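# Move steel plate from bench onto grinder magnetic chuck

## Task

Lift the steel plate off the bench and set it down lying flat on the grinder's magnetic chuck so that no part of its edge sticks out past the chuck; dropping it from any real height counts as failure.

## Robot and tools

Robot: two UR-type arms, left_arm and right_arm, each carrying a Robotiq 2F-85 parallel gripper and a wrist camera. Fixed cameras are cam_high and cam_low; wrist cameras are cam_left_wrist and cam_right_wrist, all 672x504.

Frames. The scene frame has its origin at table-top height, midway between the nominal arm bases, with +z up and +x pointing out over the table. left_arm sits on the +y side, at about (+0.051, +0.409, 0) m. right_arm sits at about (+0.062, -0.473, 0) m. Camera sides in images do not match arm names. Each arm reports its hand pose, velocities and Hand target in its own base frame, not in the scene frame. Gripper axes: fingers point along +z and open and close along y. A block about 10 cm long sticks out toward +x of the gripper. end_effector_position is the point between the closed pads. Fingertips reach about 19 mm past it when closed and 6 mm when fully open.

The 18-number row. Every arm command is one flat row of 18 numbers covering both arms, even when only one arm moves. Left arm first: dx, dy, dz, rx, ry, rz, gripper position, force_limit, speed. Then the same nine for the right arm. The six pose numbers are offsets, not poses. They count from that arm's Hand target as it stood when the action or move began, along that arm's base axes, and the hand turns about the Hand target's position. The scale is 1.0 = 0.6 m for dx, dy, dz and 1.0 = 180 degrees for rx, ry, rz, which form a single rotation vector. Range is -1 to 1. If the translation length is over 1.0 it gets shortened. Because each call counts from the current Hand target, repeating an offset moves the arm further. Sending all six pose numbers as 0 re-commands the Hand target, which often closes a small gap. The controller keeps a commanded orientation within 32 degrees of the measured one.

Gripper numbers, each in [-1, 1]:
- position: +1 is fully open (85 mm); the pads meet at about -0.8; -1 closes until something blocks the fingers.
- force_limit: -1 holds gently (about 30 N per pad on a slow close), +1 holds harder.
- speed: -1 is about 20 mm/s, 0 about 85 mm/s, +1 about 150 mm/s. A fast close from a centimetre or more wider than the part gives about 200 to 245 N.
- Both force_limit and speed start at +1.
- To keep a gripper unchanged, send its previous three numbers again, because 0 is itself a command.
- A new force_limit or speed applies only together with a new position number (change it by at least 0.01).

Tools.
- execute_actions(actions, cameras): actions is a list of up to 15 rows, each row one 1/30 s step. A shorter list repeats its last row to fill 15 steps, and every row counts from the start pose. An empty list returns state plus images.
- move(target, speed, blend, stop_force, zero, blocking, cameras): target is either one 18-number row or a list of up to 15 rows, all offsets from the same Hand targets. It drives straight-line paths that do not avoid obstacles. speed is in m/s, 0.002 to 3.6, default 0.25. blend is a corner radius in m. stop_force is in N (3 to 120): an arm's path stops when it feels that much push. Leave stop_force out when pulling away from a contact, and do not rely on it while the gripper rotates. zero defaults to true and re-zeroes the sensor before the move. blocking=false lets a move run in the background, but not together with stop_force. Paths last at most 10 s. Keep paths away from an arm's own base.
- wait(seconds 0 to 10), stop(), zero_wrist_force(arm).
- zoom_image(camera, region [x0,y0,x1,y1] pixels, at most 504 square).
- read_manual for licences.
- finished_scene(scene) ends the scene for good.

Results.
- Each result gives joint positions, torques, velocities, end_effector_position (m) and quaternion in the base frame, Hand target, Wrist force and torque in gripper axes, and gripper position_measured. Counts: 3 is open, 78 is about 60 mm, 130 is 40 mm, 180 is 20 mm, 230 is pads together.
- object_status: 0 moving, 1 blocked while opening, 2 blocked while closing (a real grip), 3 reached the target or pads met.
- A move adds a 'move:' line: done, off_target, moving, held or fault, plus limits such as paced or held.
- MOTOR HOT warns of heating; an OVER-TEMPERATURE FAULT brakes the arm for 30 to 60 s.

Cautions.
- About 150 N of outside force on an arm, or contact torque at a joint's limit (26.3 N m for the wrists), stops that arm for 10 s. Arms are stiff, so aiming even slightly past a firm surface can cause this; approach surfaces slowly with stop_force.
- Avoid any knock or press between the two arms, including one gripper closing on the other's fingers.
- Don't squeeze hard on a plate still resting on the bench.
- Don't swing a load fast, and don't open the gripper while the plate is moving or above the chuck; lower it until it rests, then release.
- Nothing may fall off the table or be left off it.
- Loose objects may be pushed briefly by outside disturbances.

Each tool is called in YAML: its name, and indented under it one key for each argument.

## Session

execute_actions:
  actions: []

Scene clock: 0.00 s.
left_arm: end_effector_position=(+0.6972, -0.0764, +0.3749) position_measured=3 object_status=3 end_effector_quat_wxyz=(-0.384, +0.711, +0.168, +0.565) | right_arm: end_effector_position=(+0.1621, +0.3404, +0.2824) position_measured=3 object_status=3 end_effector_quat_wxyz=(-0.028, +0.718, +0.694, +0.043)
Joint positions: left_arm=[-0.698 -1.18 1.767 -2.734 -0.081 2.514] | right_arm=[4.641 -1.172 -2.036 -1.404 1.555 3.105]
Joint velocities: within noise
Joint torques (N m): no reading
Wrist force (N): no reading
Wrist torque (N m): no reading
Wrist force, peak (N): no reading
Hand target: left_arm +0.6972, -0.0764, +0.3749; -0.384, +0.711, +0.168, +0.565 | right_arm +0.1621, +0.3404, +0.2824; -0.028, +0.718, +0.694, +0.043
Tool commands: left_gripper/position=+1.0 left_gripper/force_limit=+1.0 left_gripper/speed=+1.0 right_gripper/position=+1.0 right_gripper/force_limit=+1.0 right_gripper/speed=+1.0
camera_calibration:
cam_left_wrist: T_world_to_cam=[[0.670729, -0.644806, -0.366535, -0.369612], [-0.527526, -0.0673412, -0.846865, 0.699956], [0.521381, 0.761374, -0.38532, -0.0334636], [0, 0, 0, 1]] pos_world=[0.634602, -0.165714, 0.444399]
cam_right_wrist: T_world_to_cam=[[0.998189, -0.0413386, 0.0437073, -0.15097], [-0.0504756, -0.970783, 0.23459, 0.292427], [0.0327327, -0.236371, -0.971111, 0.483792], [0, 0, 0, 1]] pos_world=[0.149621, 0.391997, 0.407814]

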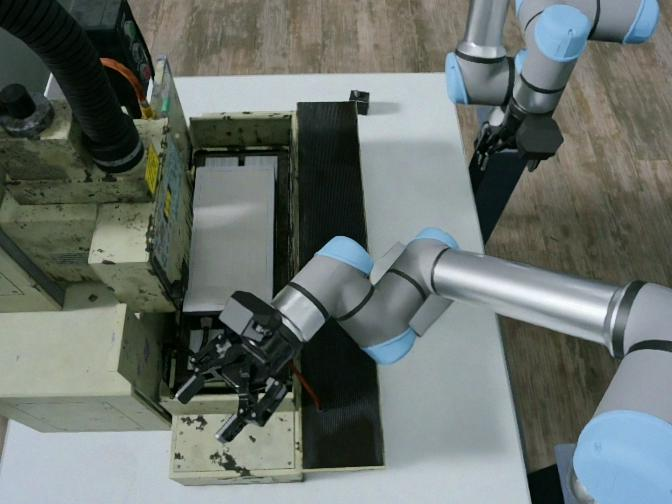

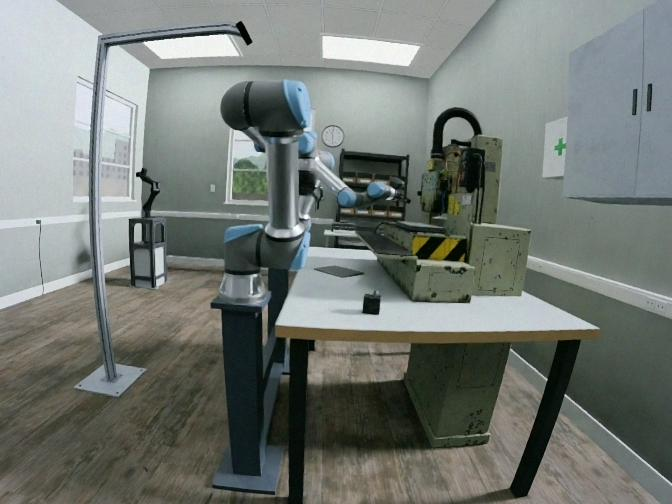

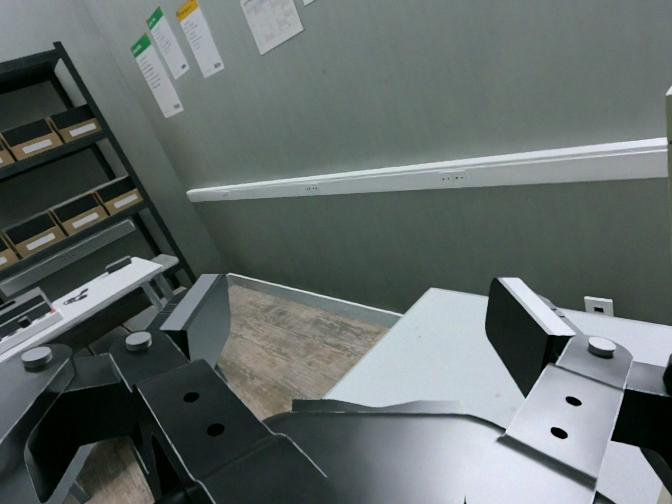

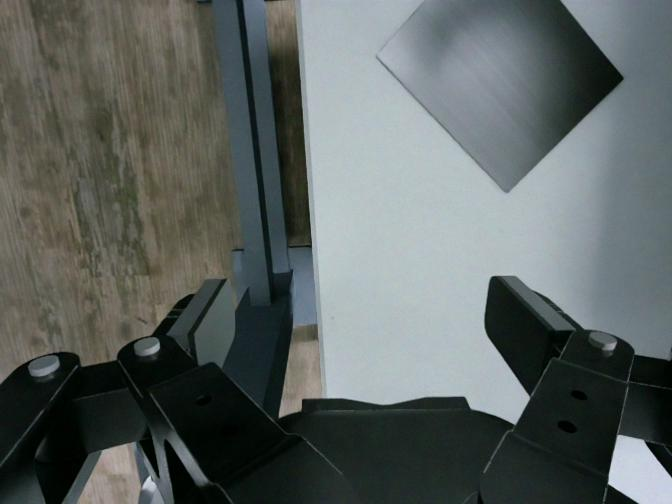

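move:
  target: [-0.45,0.2,0.35,0,0,0,1,1,1, 0,0,0,0,0,0,1,1,1]
  cameras: ["cam_high","cam_low"]

zoom_image:
  camera: "cam_high"
  region: [150, 80, 460, 350]

Scene clock: 11.47 s.
left_arm: end_effector_position=(+0.4272, +0.0436, +0.5848) position_measured=3 object_status=3 end_effector_quat_wxyz=(-0.384, +0.711, +0.168, +0.564) | right_arm: end_effector_position=(+0.1621, +0.3404, +0.2824) position_measured=3 object_status=3 end_effector_quat_wxyz=(-0.028, +0.718, +0.694, +0.043)
Joint positions: left_arm=[-0.993 -1.806 1.985 -3.586 0.26 3.765] | right_arm=[4.641 -1.172 -2.036 -1.404 1.555 3.105]
Joint torques (N m): left_arm=[0.32 -20.18 -25.24 -0.56 -1.85 1.41] | right_arm=[0.56 10.33 26.95 3.32 -0.15 0.04]
Wrist force (N): left_arm=[0.1 0.3 -0.3] | right_arm=[0.1 0.2 -0.1]
Wrist torque (N m): left_arm=[0.06 -0.03 0.09] | right_arm=[0.03 -0.02 0.01]
Wrist force, peak (N): left_arm=[0.9 -2.6 -0.9] | right_arm=[0.3 0.3 -0.6]
Hand target: left_arm +0.4272, +0.0436, +0.5849; -0.384, +0.711, +0.168, +0.565 | right_arm +0.1621, +0.3404, +0.2824; -0.028, +0.718, +0.694, +0.043
Off the commanded pose: left_arm 0.000 m, 0 deg | right_arm 0.000 m, 0 deg.
move: done
Images, in order (width x height): cam_high 672x504, cam_low 672x504.

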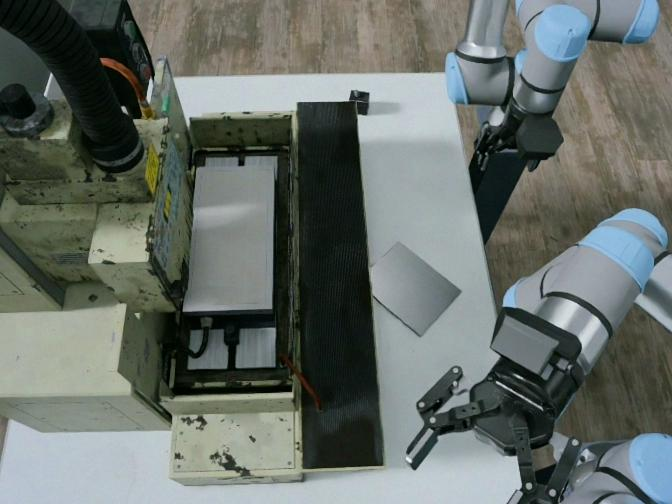

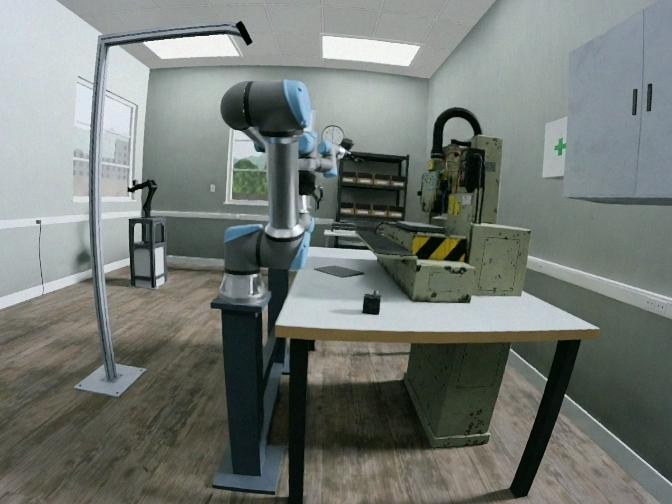

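Scaled by 1.626 from the camera's 672x504 image, which has a finer 960x720 frame.

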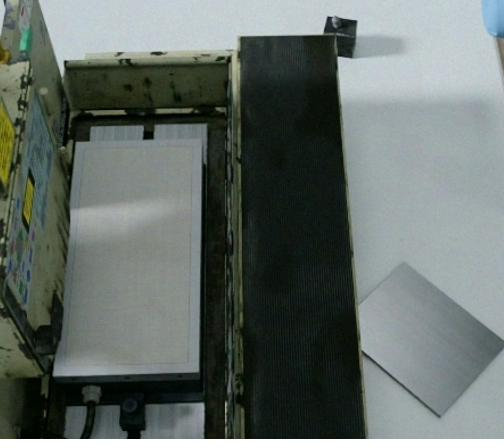

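move:
  target: [0,0,0,0,0,0,1,1,1, 0.347,0.353,-0.321,-0.1415,-0.1272,0.4957,-1,0,0]
  cameras: ["cam_right_wrist","cam_high"]

Scene clock: 46.03 s.
left_arm: end_effector_position=(+0.4272, +0.0436, +0.5849) position_measured=3 object_status=3 end_effector_quat_wxyz=(-0.384, +0.711, +0.168, +0.565) | right_arm: end_effector_position=(+0.3704, +0.5522, +0.0899) position_measured=232 object_status=3 end_effector_quat_wxyz=(+0.217, +0.001, +0.976, +0.000)
Joint positions: left_arm=[-0.993 -1.807 1.985 -3.586 0.26 3.765] | right_arm=[4.49 -2.014 -1.766 -0.829 1.145 1.329]
Joint torques (N m): left_arm=[-12.44 -16.89 -13.79 3.57 0.6 -1.75] | right_arm=[13.76 44.93 11.2 3.63 1.47 -2.36]
Wrist force (N): left_arm=[-0.1 0.3 -0.7] | right_arm=[0.8 -0.7 0.1]
Wrist torque (N m): left_arm=[0.06 0.00 0.07] | right_arm=[-0.06 0.09 -0.02]
Wrist force, peak (N): left_arm=[0.1 0.1 -0.8] | right_arm=[-1.2 -0.4 -1.3]
Hand target: left_arm +0.4272, +0.0436, +0.5849; -0.384, +0.711, +0.168, +0.565 | right_arm +0.3703, +0.5522, +0.0898; +0.217, +0.001, +0.976, +0.000
Off the commanded pose: left_arm 0.000 m, 0 deg | right_arm 0.000 m, 0 deg.
move: done
camera_calibration:
cam_right_wrist: T_world_to_cam=[[-0.00554373, 0.999688, 0.0243423, -0.543115], [0.714997, -0.0130558, 0.699006, -0.300402], [0.699106, 0.0212798, -0.714701, -0.0719973], [0, 0, 0, 1]] pos_world=[0.262109, 0.540556, 0.171747]
Images, in order (width x height): cam_high 672x504, cam_right_wrist 672x504.

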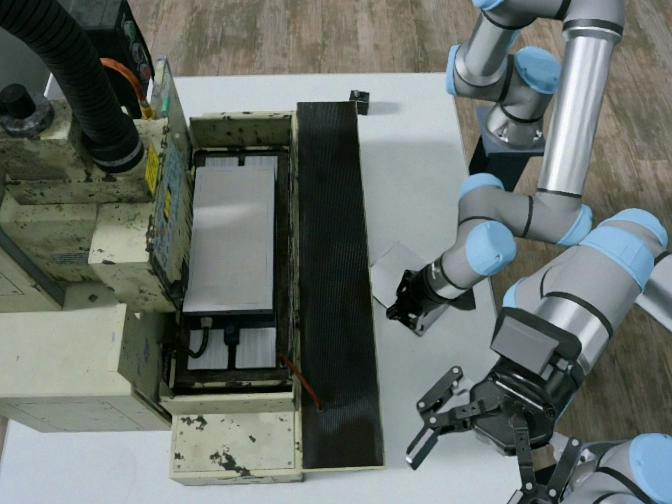

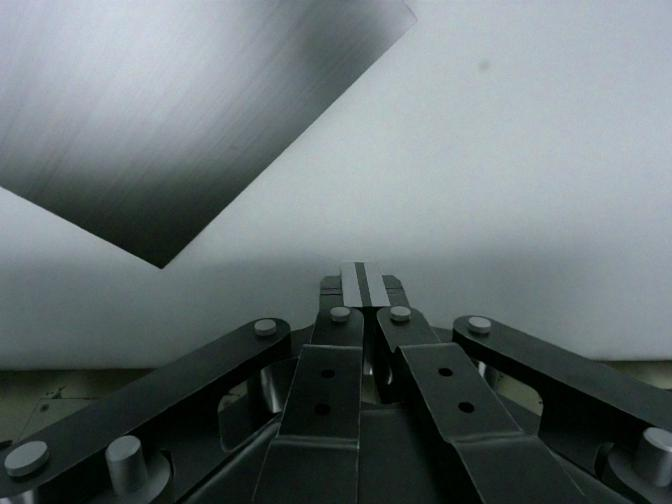

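move:
  target: [0,0,0,0,0,0,1,1,1, 0.01,0,-0.085,0,0,0,-1,0,0]
  speed: 0.1

move:
  target: [0,0,0,0,0,0,1,1,1, 0,0,-0.05,0,0,0,-1,0,0]
  speed: 0.01
  stop_force: 4

Scene clock: 55.40 s.
left_arm: end_effector_position=(+0.4272, +0.0436, +0.5849) position_measured=3 object_status=3 end_effector_quat_wxyz=(-0.384, +0.711, +0.168, +0.565) | right_arm: end_effector_position=(+0.3763, +0.5521, +0.0388) position_measured=232 object_status=3 end_effector_quat_wxyz=(+0.217, +0.001, +0.976, +0.000)
Joint positions: left_arm=[-0.993 -1.807 1.985 -3.586 0.26 3.765] | right_arm=[4.48 -2.099 -1.798 -0.709 1.146 1.317]
Joint torques (N m): left_arm=[-13.4 -15.49 -13.77 3.54 0.49 -1.97] | right_arm=[6.2 49.72 30.96 3.11 1.03 0.53]
Wrist force (N): left_arm=[0.1 0.0 -0.1] | right_arm=[0.9 -0.5 -0.3]
Wrist torque (N m): left_arm=[0.03 -0.03 0.07] | right_arm=[-0.02 0.09 0.07]
Wrist force, peak (N): left_arm=[0.3 0.5 -0.4] | right_arm=[1.6 -0.6 1.5]
Hand target: left_arm +0.4272, +0.0436, +0.5849; -0.384, +0.711, +0.168, +0.565 | right_arm +0.3763, +0.5522, +0.0388; +0.217, +0.001, +0.976, +0.000
Off the commanded pose: left_arm 0.000 m, 0 deg | right_arm 0.000 m, 0 deg.
move: done

Scene clock: 58.20 s.
left_arm: end_effector_position=(+0.4272, +0.0436, +0.5849) position_measured=3 object_status=3 end_effector_quat_wxyz=(-0.384, +0.711, +0.168, +0.565) | right_arm: end_effector_position=(+0.3762, +0.5522, +0.0221) position_measured=232 object_status=3 end_effector_quat_wxyz=(+0.217, +0.001, +0.976, +0.000)
Joint positions: left_arm=[-0.993 -1.807 1.985 -3.586 0.26 3.765] | right_arm=[4.48 -2.127 -1.807 -0.672 1.146 1.318]
Joint torques (N m): left_arm=[-12.42 -12.83 -13.99 3.29 0.69 -1.58] | right_arm=[8.53 52.96 26.09 0.49 -1.96 2.85]
Wrist force (N): left_arm=[0.2 0.1 -0.2] | right_arm=[-1.8 1.5 -6.0]
Wrist torque (N m): left_arm=[0.04 -0.04 0.07] | right_arm=[-0.07 0.11 0.09]
Wrist force, peak (N): left_arm=[0.1 0.4 -0.6] | right_arm=[-2.3 -7.6 -21.4]
Hand target: left_arm +0.4272, +0.0436, +0.5849; -0.384, +0.711, +0.168, +0.565 | right_arm +0.3762, +0.5522, +0.0221; +0.217, +0.001, +0.976, +0.000 (not the last commanded pose)
Off the commanded pose: left_arm 0.000 m, 0 deg | right_arm 0.013 m, 0 deg.
move: contact (right_arm)

move:
  target:
    - [0,0,0,0,0,0,1,1,1, 0,0,0.002,0,0,0,-1,0,0]
    - [0,0,0,0,0,0,1,1,1, -0.145,0,0.002,0,0,0,-1,0,0]
    - [0,0,0,0,0,0,1,1,1, -0.13,0,0.17,0,0,0,-1,0,0]
  speed: [0.05,0.05,0.12]
  cameras: ["cam_right_wrist","cam_high"]

zoom_image:
  camera: "cam_high"
  region: [330, 200, 530, 360]

Scene clock: 66.37 s.
left_arm: end_effector_position=(+0.4272, +0.0436, +0.5849) position_measured=3 object_status=3 end_effector_quat_wxyz=(-0.384, +0.711, +0.168, +0.565) | right_arm: end_effector_position=(+0.2984, +0.5522, +0.1241) position_measured=232 object_status=3 end_effector_quat_wxyz=(+0.217, +0.001, +0.976, +0.000)
Joint positions: left_arm=[-0.993 -1.807 1.985 -3.586 0.26 3.765] | right_arm=[4.612 -1.904 -1.809 -0.953 1.136 1.462]
Joint torques (N m): left_arm=[-11.05 -5.34 -16.22 3.52 0.86 -1.66] | right_arm=[10.72 38.68 15.02 2.5 1.23 2.7]
Wrist force (N): left_arm=[0.1 0.4 -0.5] | right_arm=[0.8 -0.2 0.0]
Wrist torque (N m): left_arm=[0.08 -0.03 0.07] | right_arm=[0.02 0.10 0.08]
Wrist force, peak (N): left_arm=[0.2 -0.1 -0.6] | right_arm=[-2.2 1.4 -6.1]
Hand target: left_arm +0.4272, +0.0436, +0.5849; -0.384, +0.711, +0.168, +0.565 | right_arm +0.2982, +0.5522, +0.1241; +0.217, +0.001, +0.976, +0.000
Off the commanded pose: left_arm 0.000 m, 0 deg | right_arm 0.000 m, 0 deg.
move: done
camera_calibration:
cam_right_wrist: T_world_to_cam=[[-0.00596788, 0.999686, 0.0243441, -0.544267], [0.714999, -0.0127537, 0.699009, -0.273063], [0.6991, 0.0215776, -0.714699, 0.00269176], [0, 0, 0, 1]] pos_world=[0.19011, 0.540555, 0.206047]
Images, in order (width x height): cam_high 672x504, cam_right_wrist 672x504.

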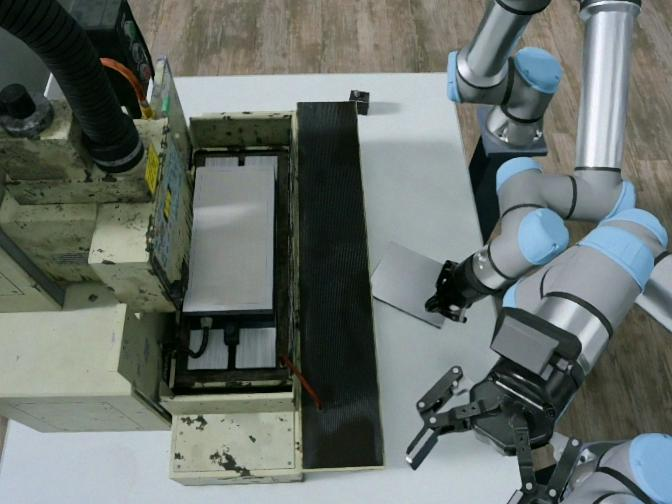

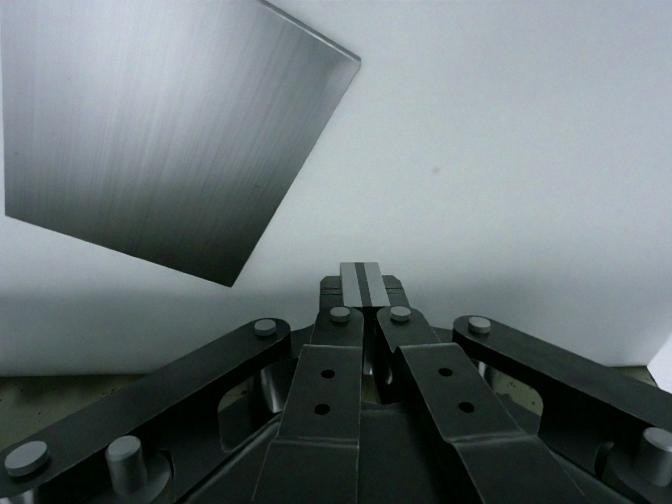

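Scaled by 2.520 from the camera's 672x504 image, which has a finer 960x720 frame.

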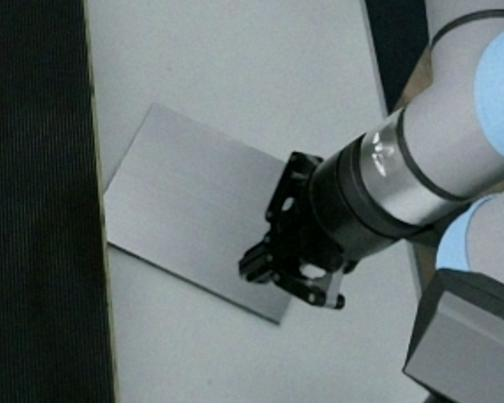

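move:
  target:
    - [0,0,0,0,0,0,1,1,1, -0.0507,0.0797,-0.107,0,0,0,-1,0,0]
    - [0,0,0,0,0,0,1,1,1, -0.0507,0.0797,-0.1665,0,0,0,-1,0,0]
    - [0,0,0,0,0,0,1,1,1, -0.104,-0.082,-0.1665,0,0,0,-1,0,0]
    - [0,0,0,0,0,0,1,1,1, -0.104,-0.065,-0.1665,0,0,0,-1,0,0]
    - [0,0,0,0,0,0,1,1,1, 0.08,-0.1,0.1,0,0,0,-1,0,0]
  speed: [0.12,0.05,0.05,0.05,0.15]
  cameras: ["cam_right_wrist","cam_high"]

zoom_image:
  camera: "cam_high"
  region: [330, 200, 530, 360]

Scene clock: 85.17 s.
left_arm: end_effector_position=(+0.4272, +0.0436, +0.5849) position_measured=3 object_status=3 end_effector_quat_wxyz=(-0.384, +0.711, +0.168, +0.565) | right_arm: end_effector_position=(+0.3463, +0.4922, +0.1841) position_measured=232 object_status=3 end_effector_quat_wxyz=(+0.217, +0.001, +0.976, +0.000)
Joint positions: left_arm=[-0.993 -1.807 1.985 -3.586 0.26 3.765] | right_arm=[4.509 -1.757 -1.841 -1.021 1.143 1.349]
Joint torques (N m): left_arm=[-11.95 -0.7 -15.11 3.14 0.57 -1.17] | right_arm=[9.39 28.26 19.98 3.18 -1.1 2.34]
Wrist force (N): left_arm=[-0.1 0.2 -0.4] | right_arm=[0.9 -0.6 -0.1]
Wrist torque (N m): left_arm=[0.05 0.00 0.07] | right_arm=[-0.05 0.09 -0.02]
Wrist force, peak (N): left_arm=[0.3 0.3 -0.7] | right_arm=[1.6 5.4 -0.8]
Hand target: left_arm +0.4272, +0.0436, +0.5849; -0.384, +0.711, +0.168, +0.565 | right_arm +0.3462, +0.4922, +0.1841; +0.217, +0.001, +0.976, +0.000
Off the commanded pose: left_arm 0.000 m, 0 deg | right_arm 0.000 m, 0 deg.
move: done
camera_calibration:
cam_right_wrist: T_world_to_cam=[[-0.00596444, 0.999686, 0.0243449, -0.485461], [0.715098, -0.0127537, 0.698908, -0.350086], [0.698998, 0.0215776, -0.714798, 0.013362], [0, 0, 0, 1]] pos_world=[0.238111, 0.480555, 0.266048]
Images, in order (width x height): cam_high 672x504, cam_right_wrist 672x504.

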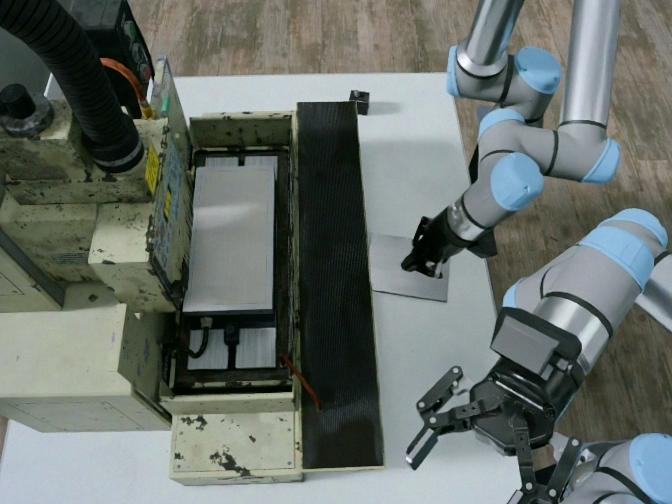

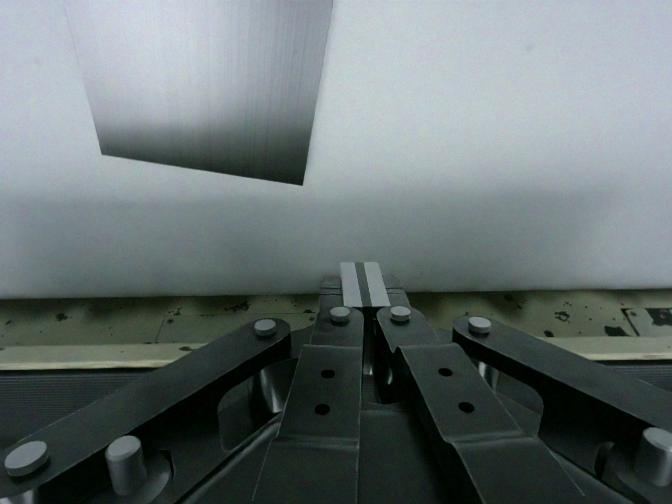

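Scaled by 2.520 from the camera's 672x504 image, which has a finer 960x720 frame.

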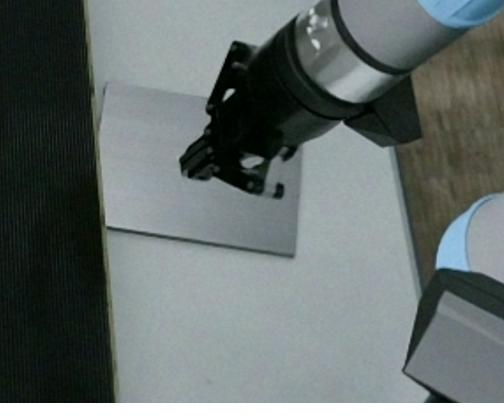

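move:
  target:
    - [0,0,0,0,0,0,1,1,1, -0.1405,0.118,-0.207,0,0,0,-1,0,0]
    - [0,0,0,0,0,0,1,1,1, -0.1405,0.118,-0.2665,0,0,0,-1,0,0]
    - [0,0,0,0,0,0,1,1,1, -0.172,0.0,-0.2665,0,0,0,-1,0,0]
    - [0,0,0,0,0,0,1,1,1, -0.172,0.02,-0.2665,0,0,0,-1,0,0]
    - [0,0,0,0,0,0,1,1,1, 0.0,-0.06,0,0,0,0,0.7,0,0]
  speed: [0.15,0.06,0.05,0.05,0.2]
  cameras: ["cam_right_wrist"]

Scene clock: 103.97 s.
left_arm: end_effector_position=(+0.4272, +0.0436, +0.5849) position_measured=3 object_status=3 end_effector_quat_wxyz=(-0.384, +0.711, +0.168, +0.565) | right_arm: end_effector_position=(+0.3463, +0.4562, +0.1841) position_measured=41 object_status=0 end_effector_quat_wxyz=(+0.217, +0.001, +0.976, +0.000)
Joint positions: left_arm=[-0.993 -1.806 1.985 -3.586 0.26 3.765] | right_arm=[4.495 -1.684 -1.928 -1 1.145 1.333]
Joint torques (N m): left_arm=[-9.79 0.68 -15.2 3.26 0.41 -1.06] | right_arm=[11.82 36.11 27.12 1.46 -3.64 -2.85]
Wrist force (N): left_arm=[-0.1 0.2 -0.3] | right_arm=[1.1 -0.6 -0.1]
Wrist torque (N m): left_arm=[0.05 0.01 0.07] | right_arm=[-0.05 0.04 -0.01]
Wrist force, peak (N): left_arm=[0.1 0.5 -0.5] | right_arm=[1.6 4.4 -0.5]
Hand target: left_arm +0.4272, +0.0436, +0.5849; -0.384, +0.711, +0.168, +0.565 | right_arm +0.3462, +0.4562, +0.1841; +0.217, +0.001, +0.976, +0.000
Off the commanded pose: left_arm 0.000 m, 0 deg | right_arm 0.000 m, 0 deg.
move: done
camera_calibration:
cam_right_wrist: T_world_to_cam=[[-0.00603946, 0.999691, 0.0241323, -0.449398], [0.714999, -0.0125545, 0.699013, -0.350497], [0.6991, 0.0214762, -0.714702, 0.0141327], [0, 0, 0, 1]] pos_world=[0.23801, 0.444555, 0.265948]
Images, in order (width x height): cam_right_wrist 672x504.

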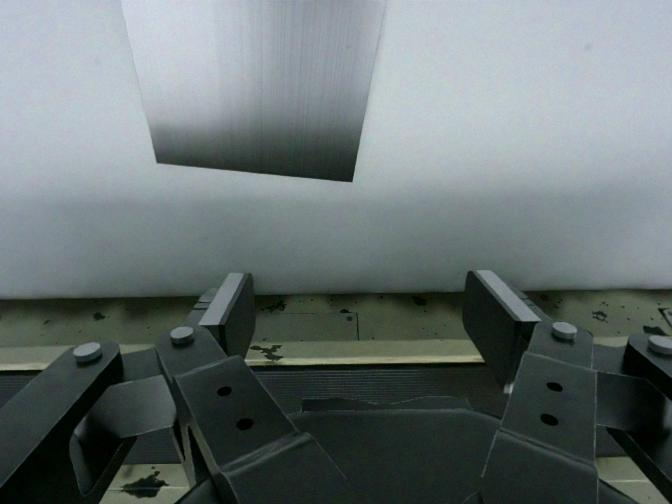

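move:
  target:
    - [0,0,0,0,0,0,1,1,1, 0.136,-0.0985,-0.19,0,0,0,0.7,0,0]
    - [0,0,0,0,0,0,1,1,1, 0.136,-0.0985,-0.2785,0,0,0,0.7,0,0]
  speed: [0.12,0.04]
  cameras: ["cam_right_wrist","cam_high"]

Scene clock: 116.27 s.
left_arm: end_effector_position=(+0.4272, +0.0436, +0.5849) position_measured=3 object_status=3 end_effector_quat_wxyz=(-0.384, +0.711, +0.168, +0.565) | right_arm: end_effector_position=(+0.4278, +0.3970, +0.0169) position_measured=41 object_status=3 end_effector_quat_wxyz=(+0.217, +0.001, +0.976, +0.000)
Joint positions: left_arm=[-0.993 -1.806 1.985 -3.586 0.26 3.765] | right_arm=[4.3 -1.979 -2.123 -0.426 1.172 1.123]
Joint torques (N m): left_arm=[-11.31 0.14 -16.52 3.08 0.49 -1.05] | right_arm=[11.14 50.34 20.32 1.35 -3.29 1.55]
Wrist force (N): left_arm=[0.2 0.0 0.0] | right_arm=[0.7 -0.7 0.0]
Wrist torque (N m): left_arm=[0.03 -0.04 0.07] | right_arm=[-0.04 0.12 -0.01]
Wrist force, peak (N): left_arm=[0.2 0.5 -0.6] | right_arm=[1.2 0.3 -1.9]
Hand target: left_arm +0.4272, +0.0436, +0.5849; -0.384, +0.711, +0.168, +0.565 | right_arm +0.4278, +0.3971, +0.0170; +0.217, +0.001, +0.976, +0.000
Off the commanded pose: left_arm 0.000 m, 0 deg | right_arm 0.000 m, 0 deg.
move: done
camera_calibration:
cam_right_wrist: T_world_to_cam=[[-0.00603665, 0.999694, 0.0239918, -0.385677], [0.715097, -0.0124552, 0.698915, -0.292769], [0.699, 0.0213755, -0.714803, -0.161059], [0, 0, 0, 1]] pos_world=[0.319611, 0.385356, 0.0987482]
Images, in order (width x height): cam_high 672x504, cam_right_wrist 672x504.

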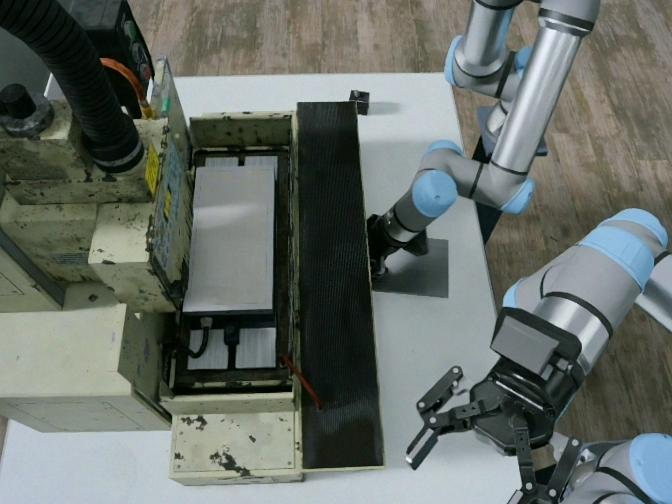

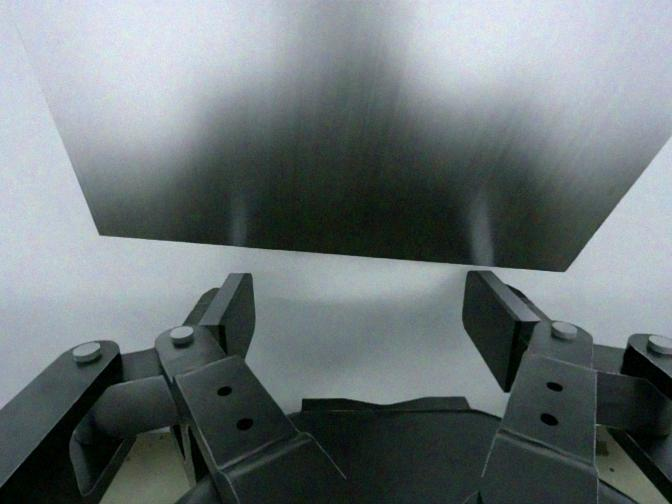

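move:
  target:
    - [0,0,0,0,0,0,1,1,1, -0.265,0,0,0,0,0,0.7,0,0]
    - [0,0,0,0,0,0,1,1,1, -0.255,0,0,0,0,0,0.7,0,0]
    - [0,0,0,0,0,0,1,1,1, -0.255,0,0.25,0,0,0,0.7,0,0]
  speed: [0.05,0.05,0.15]
  cameras: ["cam_right_wrist","cam_high"]

zoom_image:
  camera: "cam_high"
  region: [380, 200, 540, 320]

Scene clock: 127.33 s.
left_arm: end_effector_position=(+0.4272, +0.0436, +0.5849) position_measured=3 object_status=3 end_effector_quat_wxyz=(-0.384, +0.711, +0.168, +0.565) | right_arm: end_effector_position=(+0.2749, +0.3971, +0.1670) position_measured=41 object_status=3 end_effector_quat_wxyz=(+0.217, +0.001, +0.976, +0.000)
Joint positions: left_arm=[-0.993 -1.806 1.985 -3.586 0.26 3.765] | right_arm=[4.631 -1.492 -2.156 -1.027 1.135 1.483]
Joint torques (N m): left_arm=[-9.37 -0.6 -15.12 3.28 0.78 -0.99] | right_arm=[12.74 24.46 20.87 1.66 -1.68 2.35]
Wrist force (N): left_arm=[-0.1 0.2 -0.4] | right_arm=[0.7 -0.4 -0.1]
Wrist torque (N m): left_arm=[0.05 0.01 0.08] | right_arm=[-0.03 0.10 -0.02]
Wrist force, peak (N): left_arm=[0.4 0.3 -0.5] | right_arm=[-9.1 0.9 -0.9]
Hand target: left_arm +0.4272, +0.0436, +0.5849; -0.384, +0.711, +0.168, +0.565 | right_arm +0.2748, +0.3971, +0.1670; +0.217, +0.001, +0.976, +0.000
Off the commanded pose: left_arm 0.000 m, 0 deg | right_arm 0.000 m, 0 deg.
move: done
camera_calibration:
cam_right_wrist: T_world_to_cam=[[-0.00596788, 0.999686, 0.0243441, -0.390397], [0.714999, -0.0127537, 0.699009, -0.288228], [0.6991, 0.0215776, -0.714699, 0.0529865], [0, 0, 0, 1]] pos_world=[0.16671, 0.385455, 0.248847]
Images, in order (width x height): cam_high 672x504, cam_right_wrist 672x504.

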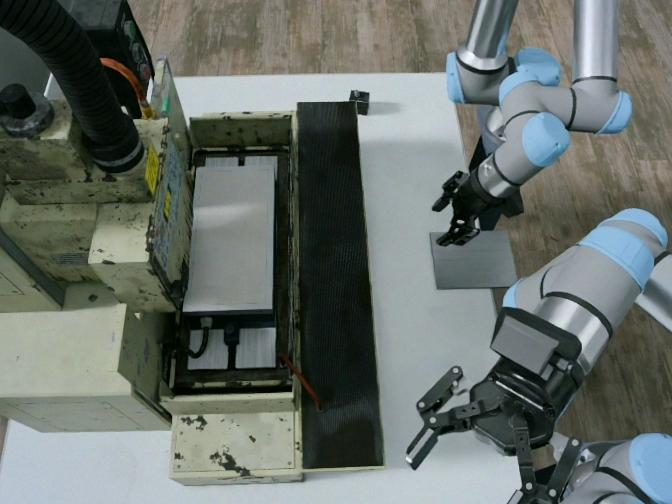

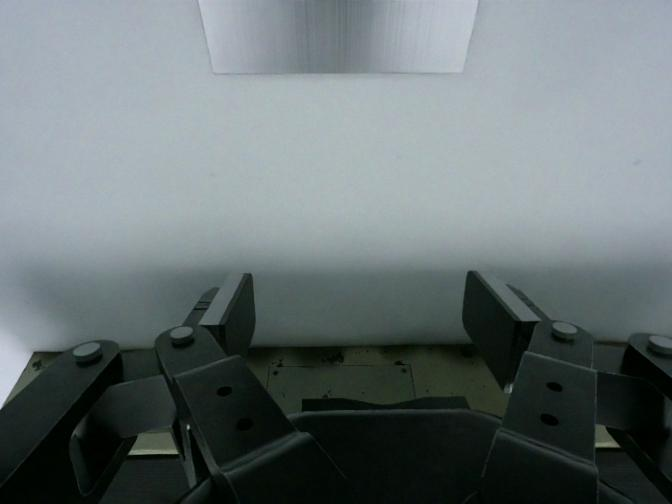

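Scaled by 3.150 from the camera's 672x504 image, which has a finer 960x720 frame.

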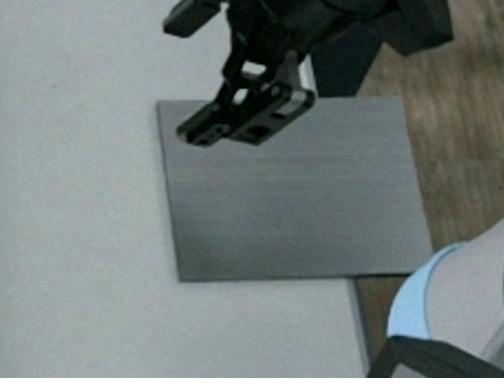

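move:
  target: [0,0,0,0,0,0,1,1,1, 0.1753,-0.5785,0.155,0,0.1389,0,0.6,0,0]
  speed: 0.25

move:
  target:
    - [0,0,0,0,0,0,1,1,1, 0.142,-0.2675,0.1255,-0.2208,-0.1173,0,0.6,0,0]
    - [0,0,0,0,0,0,1,1,1, 0.1875,-0.3535,0.325,-0.3753,-0.1993,0,0.6,0,0]
  speed: 0.25
  blend: [0.03,0]
  cameras: ["cam_high","cam_low"]

Scene clock: 167.03 s.
left_arm: end_effector_position=(+0.4272, +0.0436, +0.5849) position_measured=3 object_status=3 end_effector_quat_wxyz=(-0.384, +0.711, +0.168, +0.565) | right_arm: end_effector_position=(+0.3800, +0.0501, +0.2600) position_measured=53 object_status=3 end_effector_quat_wxyz=(+0.000, +0.001, +1.000, +0.000)
Joint positions: left_arm=[-0.993 -1.806 1.985 -3.586 0.26 3.765] | right_arm=[3.628 -1.261 -2.009 -1.441 1.57 0.489]
Joint torques (N m): left_arm=[-8.36 -0.1 -15.82 3.16 0.62 -0.96] | right_arm=[-11.8 15.09 28.53 1.44 -2.45 -2.87]
Wrist force (N): left_arm=[0.0 0.3 -0.3] | right_arm=[0.0 -0.4 0.0]
Wrist torque (N m): left_arm=[0.07 -0.02 0.08] | right_arm=[-0.06 0.04 0.00]
Wrist force, peak (N): left_arm=[0.1 0.4 -0.5] | right_arm=[2.8 2.3 0.2]
Hand target: left_arm +0.4272, +0.0436, +0.5849; -0.384, +0.711, +0.168, +0.565 | right_arm +0.3800, +0.0500, +0.2600; +0.000, +0.001, +1.000, +0.000
Off the commanded pose: left_arm 0.000 m, 0 deg | right_arm 0.000 m, 0 deg.
move: done

Scene clock: 170.23 s.
left_arm: end_effector_position=(+0.4272, +0.0436, +0.5849) position_measured=3 object_status=3 end_effector_quat_wxyz=(-0.384, +0.711, +0.168, +0.565) | right_arm: end_effector_position=(+0.4925, -0.1621, +0.4549) position_measured=53 object_status=3 end_effector_quat_wxyz=(+0.291, +0.001, +0.785, -0.546)
Joint positions: left_arm=[-0.993 -1.806 1.985 -3.586 0.26 3.765] | right_arm=[3.655 -1.251 -1.995 -1.569 0.237 0.596]
Joint torques (N m): left_arm=[-9.6 -1.6 -16.18 3.17 0.66 -0.81] | right_arm=[12.23 22.32 16.54 1.45 -4.28 -1.34]
Wrist force (N): left_arm=[-0.2 -0.4 -0.4] | right_arm=[3.1 1.0 -4.0]
Wrist torque (N m): left_arm=[-0.04 0.01 0.07] | right_arm=[0.02 -0.09 0.24]
Wrist force, peak (N): left_arm=[0.4 0.5 -0.4] | right_arm=[3.4 0.9 -3.9]
Hand target: left_arm +0.4272, +0.0436, +0.5849; -0.384, +0.711, +0.168, +0.565 | right_arm +0.4925, -0.1621, +0.4550; +0.291, +0.001, +0.785, -0.546
Off the commanded pose: left_arm 0.000 m, 0 deg | right_arm 0.000 m, 0 deg.
move: done
Images, in order (width x height): cam_high 672x504, cam_low 672x504.

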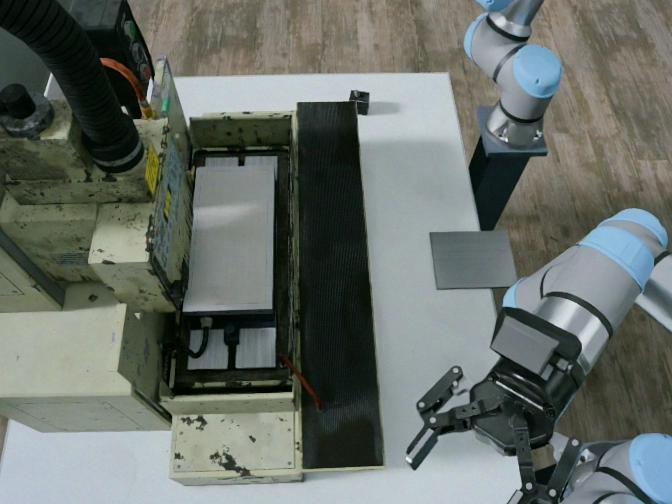

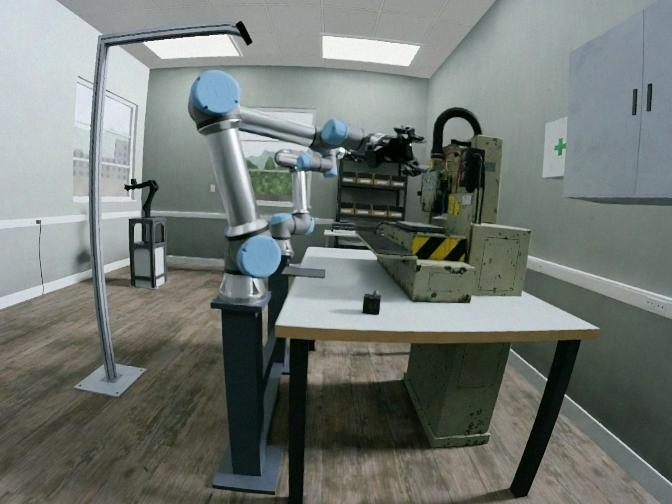

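move:
  target:
    - [0,0,0,0,0,0,1,1,1, -0.002,0.004,0.218,-0.145,-0.0818,0,0.6,0,0]
    - [0,0,0,0,0,0,1,1,1, -0.06,0.106,0.41,-0.29,-0.1637,0,0.6,0,0]
  speed: 0.2
  blend: [0.03,0]

Scene clock: 177.47 s.
left_arm: end_effector_position=(+0.4272, +0.0436, +0.5849) position_measured=3 object_status=3 end_effector_quat_wxyz=(-0.384, +0.711, +0.168, +0.565) | right_arm: end_effector_position=(+0.4565, -0.0986, +0.7010) position_measured=53 object_status=3 end_effector_quat_wxyz=(-0.445, -0.008, -0.371, +0.815)
Joint positions: left_arm=[-0.993 -1.806 1.985 -3.586 0.26 3.765] | right_arm=[3.656 -1.254 -2.028 -1.396 -0.811 0.473]
Joint torques (N m): left_arm=[-8.87 -0.91 -15.96 3.09 0.48 -0.72] | right_arm=[14.08 10.21 15.77 3.94 -3.24 -3.26]
Wrist force (N): left_arm=[0.1 0.4 -0.3] | right_arm=[3.6 0.9 -7.5]
Wrist torque (N m): left_arm=[0.09 -0.03 0.07] | right_arm=[0.20 0.04 0.07]
Wrist force, peak (N): left_arm=[-0.1 0.1 -0.7] | right_arm=[4.2 1.0 -7.9]
Hand target: left_arm +0.4272, +0.0436, +0.5849; -0.384, +0.711, +0.168, +0.565 | right_arm +0.4565, -0.0985, +0.7010; -0.445, -0.008, -0.371, +0.815
Off the commanded pose: left_arm 0.000 m, 0 deg | right_arm 0.000 m, 0 deg.
move: done

move:
  target: [0,0,0,0,0,0,1,1,1,-0.136,0.262,0.118,-0.2145,-0.111,0,0.6,0,0]
  speed: 0.4

Scene clock: 217.47 s.
left_arm: end_effector_position=(+0.4272, +0.0436, +0.5849) position_measured=3 object_status=3 end_effector_quat_wxyz=(-0.384, +0.711, +0.168, +0.565) | right_arm: end_effector_position=(+0.3749, +0.0585, +0.7719) position_measured=53 object_status=3 end_effector_quat_wxyz=(-0.479, +0.000, -0.001, +0.878)
Joint positions: left_arm=[-0.993 -1.806 1.985 -3.586 0.26 3.765] | right_arm=[3.657 -1.251 -2.021 -1.441 -1.569 0.485]
Joint torques (N m): left_arm=[-7.97 -0.17 -17.7 3.04 0.59 -0.57] | right_arm=[12.72 14.31 15.77 3.44 -2.26 -2.93]
Wrist force (N): left_arm=[0.1 0.2 -0.7] | right_arm=[3.2 0.7 -8.6]
Wrist torque (N m): left_arm=[0.05 -0.02 0.07] | right_arm=[0.39 0.06 -0.12]
Wrist force, peak (N): left_arm=[0.1 0.3 -0.7] | right_arm=[3.5 0.8 -8.9]
Hand target: left_arm +0.4272, +0.0436, +0.5849; -0.384, +0.711, +0.168, +0.565 | right_arm +0.3749, +0.0587, +0.7718; -0.479, +0.000, -0.001, +0.878
Off the commanded pose: left_arm 0.000 m, 0 deg | right_arm 0.000 m, 0 deg.
move: done

move:
  target:
    - [0,0,0,0,0,0,1,1,1,0.2637,0.1487,-0.125,-0.1228,0.2178,0,0.6,0,0]
    - [0,0,0,0,0,0,1,1,1,0.373,0.2105,-0.428,-0.2455,0.4355,0,0.6,0,0]
  speed: 0.5
  blend: [0.05,0]

move:
  target:
    - [0,0,0,0,0,0,1,1,1,-0.110,-0.0618,-0.303,-0.1228,0.2178,0,0.6,0,0]
    - [0,0,0,0,0,0,1,1,1,-0.373,-0.2105,-0.428,-0.2455,0.4355,0,0.6,0,0]
  speed: 0.5
  blend: [0.05,0]

Scene clock: 229.07 s.
left_arm: end_effector_position=(+0.4272, +0.0436, +0.5849) position_measured=3 object_status=3 end_effector_quat_wxyz=(-0.384, +0.711, +0.168, +0.565) | right_arm: end_effector_position=(+0.5987, +0.1850, +0.5151) position_measured=53 object_status=3 end_effector_quat_wxyz=(-0.339, +0.707, +0.009, +0.621)
Joint positions: left_arm=[-0.993 -1.806 1.985 -3.586 0.26 3.765] | right_arm=[3.657 -1.486 -1.582 -3.215 -1.567 0.487]
Joint torques (N m): left_arm=[-7.49 0.07 -16.55 3.08 0.72 -0.5] | right_arm=[-11.65 21.07 22.01 0.41 -2.55 2.18]
Wrist force (N): left_arm=[0.2 -0.1 -0.4] | right_arm=[0.8 1.5 -5.6]
Wrist torque (N m): left_arm=[0.01 -0.03 0.07] | right_arm=[0.19 -0.22 0.04]
Wrist force, peak (N): left_arm=[-0.2 0.3 -0.8] | right_arm=[2.7 1.1 -9.5]
Hand target: left_arm +0.4272, +0.0436, +0.5849; -0.384, +0.711, +0.168, +0.565 | right_arm +0.5987, +0.1850, +0.5150; -0.338, +0.707, +0.009, +0.621
Off the commanded pose: left_arm 0.000 m, 0 deg | right_arm 0.000 m, 0 deg.
move: done

Scene clock: 231.20 s.
left_arm: end_effector_position=(+0.4272, +0.0436, +0.5849) position_measured=3 object_status=3 end_effector_quat_wxyz=(-0.384, +0.711, +0.168, +0.565) | right_arm: end_effector_position=(+0.3750, +0.0587, +0.2581) position_measured=53 object_status=3 end_effector_quat_wxyz=(+0.001, +1.000, +0.013, +0.000)
Joint positions: left_arm=[-0.993 -1.806 1.985 -3.586 0.26 3.765] | right_arm=[3.657 -1.733 -1.58 -4.541 -1.569 0.489]
Joint torques (N m): left_arm=[-7.17 0.47 -17.25 3.1 0.51 -0.49] | right_arm=[13.14 39.77 26.15 -3.74 -2.31 2.92]
Wrist force (N): left_arm=[0.2 0.1 -0.4] | right_arm=[-0.1 0.0 0.1]
Wrist torque (N m): left_arm=[0.04 -0.04 0.07] | right_arm=[0.02 0.07 0.00]
Wrist force, peak (N): left_arm=[0.2 0.1 -0.6] | right_arm=[1.0 2.0 -5.3]
Hand target: left_arm +0.4272, +0.0436, +0.5849; -0.384, +0.711, +0.168, +0.565 | right_arm +0.3749, +0.0587, +0.2582; +0.001, +1.000, +0.013, +0.000
Off the commanded pose: left_arm 0.000 m, 0 deg | right_arm 0.000 m, 0 deg.
move: done

move:
  target:
    - [0,0,0,0,0,0,1,1,1,-0.08,0.37,0.32,0,0,0.2,0.6,0,0]
    - [0,0,0,0,0,0,1,1,1,-0.458,0.569,0.32,0,0,0.4917,0.6,0,0]
  speed: 0.5
  blend: [0.08,0]

Scene clock: 244.73 s.
left_arm: end_effector_position=(+0.4272, +0.0436, +0.5849) position_measured=3 object_status=3 end_effector_quat_wxyz=(-0.384, +0.711, +0.168, +0.565) | right_arm: end_effector_position=(+0.1002, +0.4001, +0.4502) position_measured=53 object_status=3 end_effector_quat_wxyz=(+0.000, +0.707, +0.707, +0.001)
Joint positions: left_arm=[-0.993 -1.806 1.985 -3.586 0.26 3.765] | right_arm=[4.797 -1.863 -0.919 -5.071 -1.569 0.084]
Joint torques (N m): left_arm=[-7.66 0.99 -17.45 3.29 0.74 -0.32] | right_arm=[5.66 43.26 8.83 -1.15 1.32 2.15]
Wrist force (N): left_arm=[0.3 0.1 -0.2] | right_arm=[0.2 -0.1 0.1]
Wrist torque (N m): left_arm=[0.04 -0.06 0.07] | right_arm=[-0.01 0.01 0.01]
Wrist force, peak (N): left_arm=[0.0 0.2 -0.7] | right_arm=[0.5 2.6 2.5]
Hand target: left_arm +0.4272, +0.0436, +0.5849; -0.384, +0.711, +0.168, +0.565 | right_arm +0.1001, +0.4001, +0.4502; +0.000, +0.707, +0.707, +0.001
Off the commanded pose: left_arm 0.000 m, 0 deg | right_arm 0.000 m, 0 deg.
move: done

move:
  target:
    - [0,0,0,0,0,0,1,1,1,-0.167,0,-0.167,0,-0.25,0,0.6,0,0]
    - [0,0,0,0,0,0,1,1,1,-0.117,-0.006,-0.417,0,-0.5,0,0.6,0,0]
  speed: 0.4
  blend: [0.05,0]
  cameras: ["cam_high","cam_right_wrist"]

Scene clock: 250.83 s.
left_arm: end_effector_position=(+0.4272, +0.0436, +0.5849) position_measured=3 object_status=3 end_effector_quat_wxyz=(-0.384, +0.711, +0.168, +0.565) | right_arm: end_effector_position=(+0.0300, +0.3965, +0.2001) position_measured=53 object_status=3 end_effector_quat_wxyz=(+0.500, +0.499, +0.500, +0.500)
Joint positions: left_arm=[-0.993 -1.806 1.985 -3.586 0.26 3.765] | right_arm=[5.529 -2.345 -2.004 -5.078 -0.816 1.571]
Joint torques (N m): left_arm=[-8.53 0.22 -17.78 3.11 0.63 -0.07] | right_arm=[4.52 36.13 11.25 -0.07 -2.55 1.42]
Wrist force (N): left_arm=[0.0 0.0 -0.2] | right_arm=[-0.2 -0.9 -3.1]
Wrist torque (N m): left_arm=[0.02 -0.02 0.07] | right_arm=[0.34 0.35 -0.22]
Wrist force, peak (N): left_arm=[0.2 0.7 -0.6] | right_arm=[0.0 -3.4 -2.6]
Hand target: left_arm +0.4272, +0.0436, +0.5849; -0.384, +0.711, +0.168, +0.565 | right_arm +0.0299, +0.3965, +0.2000; +0.500, +0.499, +0.500, +0.500
Off the commanded pose: left_arm 0.000 m, 0 deg | right_arm 0.000 m, 0 deg.
move: done
camera_calibration:
cam_right_wrist: T_world_to_cam=[[-0.0259091, -0.00210066, 0.999662, -0.189349], [-0.33007, -0.943898, -0.0105382, 0.406264], [0.943601, -0.330231, 0.0237622, 0.232311], [0, 0, 0, 1]] pos_world=[-0.0900198, 0.45979, 0.188046]
Images, in order (width x height): cam_high 672x504, cam_right_wrist 672x504.

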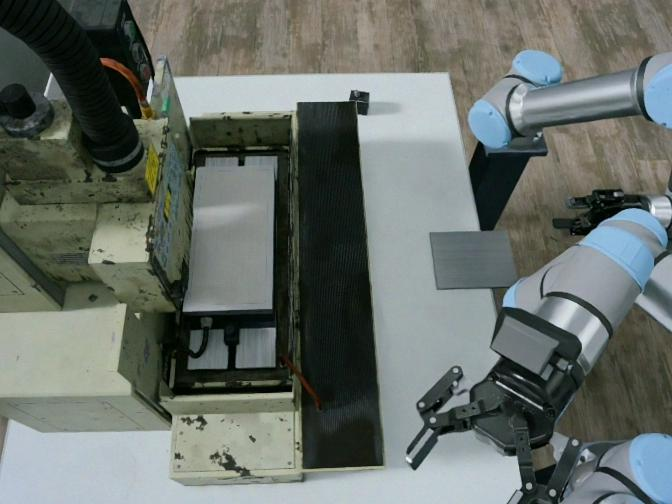

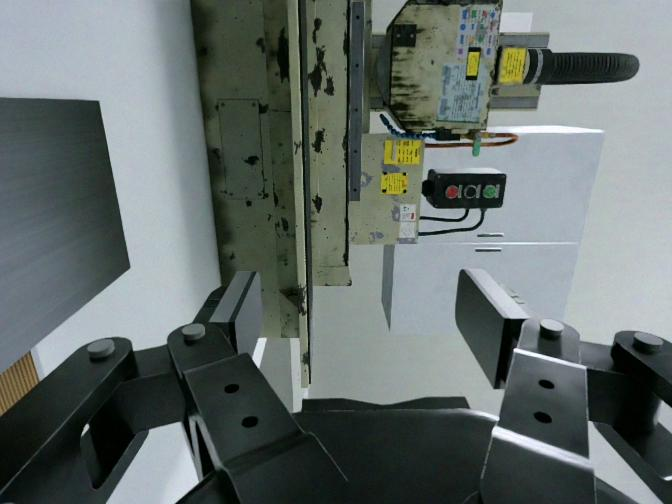

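move:
  target: [0,0,0,0,0,0,1,1,1,0.005,0,-0.321,0,0,0,0.6,0,0]
  speed: 0.25
  cameras: ["cam_high","cam_right_wrist"]

Scene clock: 254.77 s.
left_arm: end_effector_position=(+0.4272, +0.0436, +0.5849) position_measured=3 object_status=3 end_effector_quat_wxyz=(-0.384, +0.711, +0.168, +0.565) | right_arm: end_effector_position=(+0.0329, +0.3965, +0.0075) position_measured=53 object_status=3 end_effector_quat_wxyz=(+0.500, +0.499, +0.500, +0.500)
Joint positions: left_arm=[-0.993 -1.806 1.985 -3.586 0.26 3.765] | right_arm=[5.524 -2.816 -1.813 -4.797 -0.811 1.572]
Joint torques (N m): left_arm=[-7.95 -1.16 -16.97 3.2 0.51 -0.35] | right_arm=[-7.64 38.5 -1.01 -0.68 1.08 0.32]
Wrist force (N): left_arm=[0.3 0.1 -0.2] | right_arm=[0.4 -0.9 -3.1]
Wrist torque (N m): left_arm=[0.03 -0.06 0.07] | right_arm=[0.32 0.27 -0.22]
Wrist force, peak (N): left_arm=[0.2 0.2 -0.7] | right_arm=[0.1 -4.1 -3.0]
Hand target: left_arm +0.4272, +0.0436, +0.5849; -0.384, +0.711, +0.168, +0.565 | right_arm +0.0329, +0.3965, +0.0074; +0.500, +0.499, +0.500, +0.500
Off the commanded pose: left_arm 0.000 m, 0 deg | right_arm 0.000 m, 0 deg.
move: done
camera_calibration:
cam_right_wrist: T_world_to_cam=[[-0.0261639, -0.00222629, 0.999655, 0.00329756], [-0.329943, -0.94394, -0.0107378, 0.40522], [0.943638, -0.330111, 0.0239626, 0.2341], [0, 0, 0, 1]] pos_world=[-0.0871195, 0.45979, -0.0045549]
Images, in order (width x height): cam_high 672x504, cam_right_wrist 672x504.

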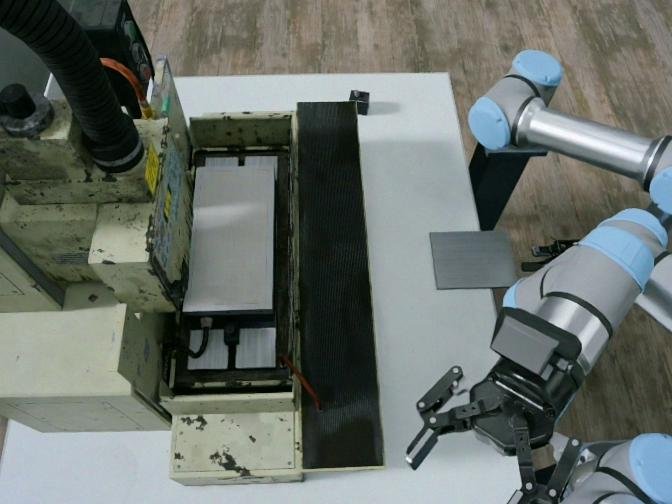

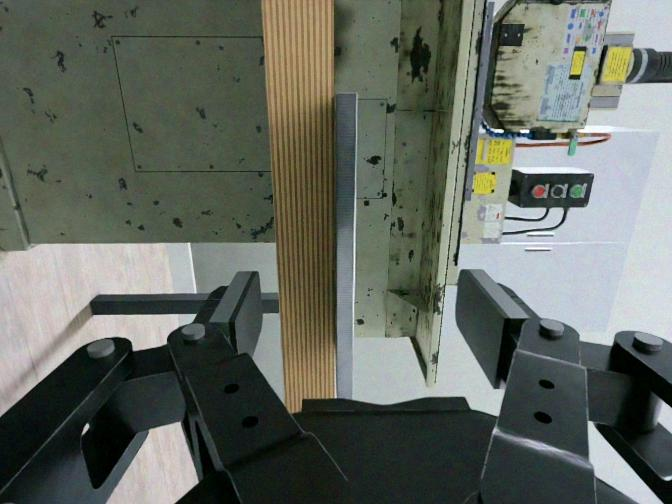

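move:
  target: [0,0,0,0,0,0,1,1,1,0.1255,0,0,0,0,0,0.6,0,0]
  speed: 0.05
  stop_force: 8
  cameras: ["cam_high","cam_right_wrist"]

Scene clock: 259.97 s.
left_arm: end_effector_position=(+0.4272, +0.0436, +0.5849) position_measured=3 object_status=3 end_effector_quat_wxyz=(-0.384, +0.711, +0.168, +0.565) | right_arm: end_effector_position=(+0.1082, +0.3965, +0.0074) position_measured=53 object_status=3 end_effector_quat_wxyz=(+0.500, +0.499, +0.500, +0.500)
Joint positions: left_arm=[-0.993 -1.806 1.985 -3.586 0.26 3.765] | right_arm=[5.392 -2.813 -1.901 -4.713 -0.679 1.572]
Joint torques (N m): left_arm=[-6.3 -0.06 -18.01 3.19 0.54 -0.18] | right_arm=[12.81 55.78 7.49 -2.78 -2.54 1.92]
Wrist force (N): left_arm=[0.0 0.2 -0.3] | right_arm=[0.2 -1.5 -3.0]
Wrist torque (N m): left_arm=[0.05 -0.01 0.07] | right_arm=[0.25 0.30 -0.28]
Wrist force, peak (N): left_arm=[0.3 0.3 -0.6] | right_arm=[0.6 -1.0 -4.0]
Hand target: left_arm +0.4272, +0.0436, +0.5849; -0.384, +0.711, +0.168, +0.565 | right_arm +0.1082, +0.3965, +0.0074; +0.500, +0.499, +0.500, +0.500
Off the commanded pose: left_arm 0.000 m, 0 deg | right_arm 0.000 m, 0 deg.
move: done
camera_calibration:
cam_right_wrist: T_world_to_cam=[[-0.0261029, -0.00235245, 0.999656, 0.00532603], [-0.329943, -0.943939, -0.0108367, 0.430064], [0.94364, -0.330112, 0.0238633, 0.163044], [0, 0, 0, 1]] pos_world=[-0.0118196, 0.45979, -0.00455449]
Images, in order (width x height): cam_high 672x504, cam_right_wrist 672x504.

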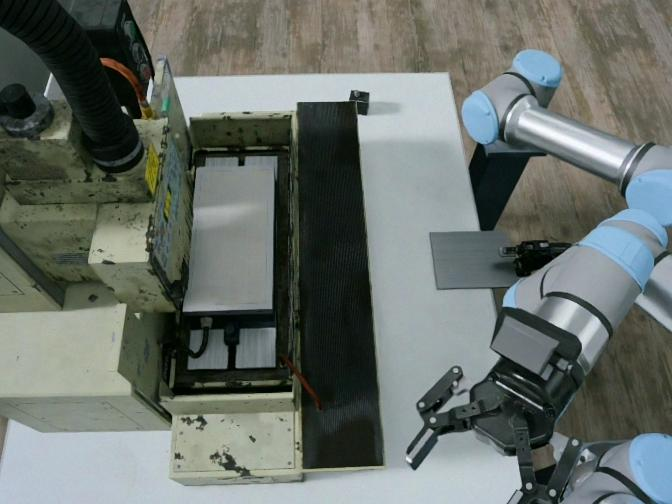

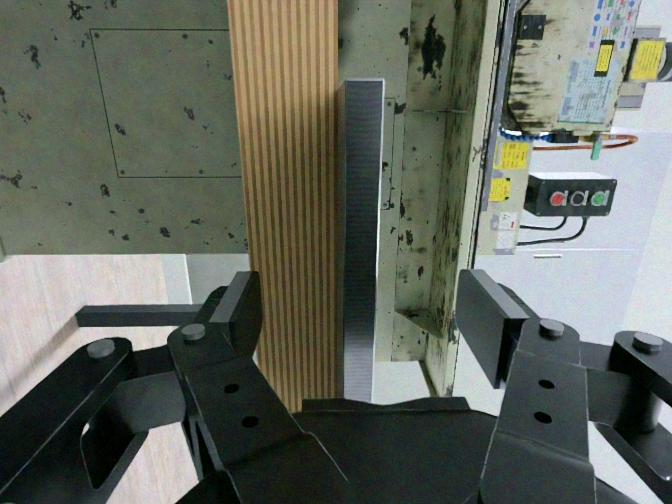

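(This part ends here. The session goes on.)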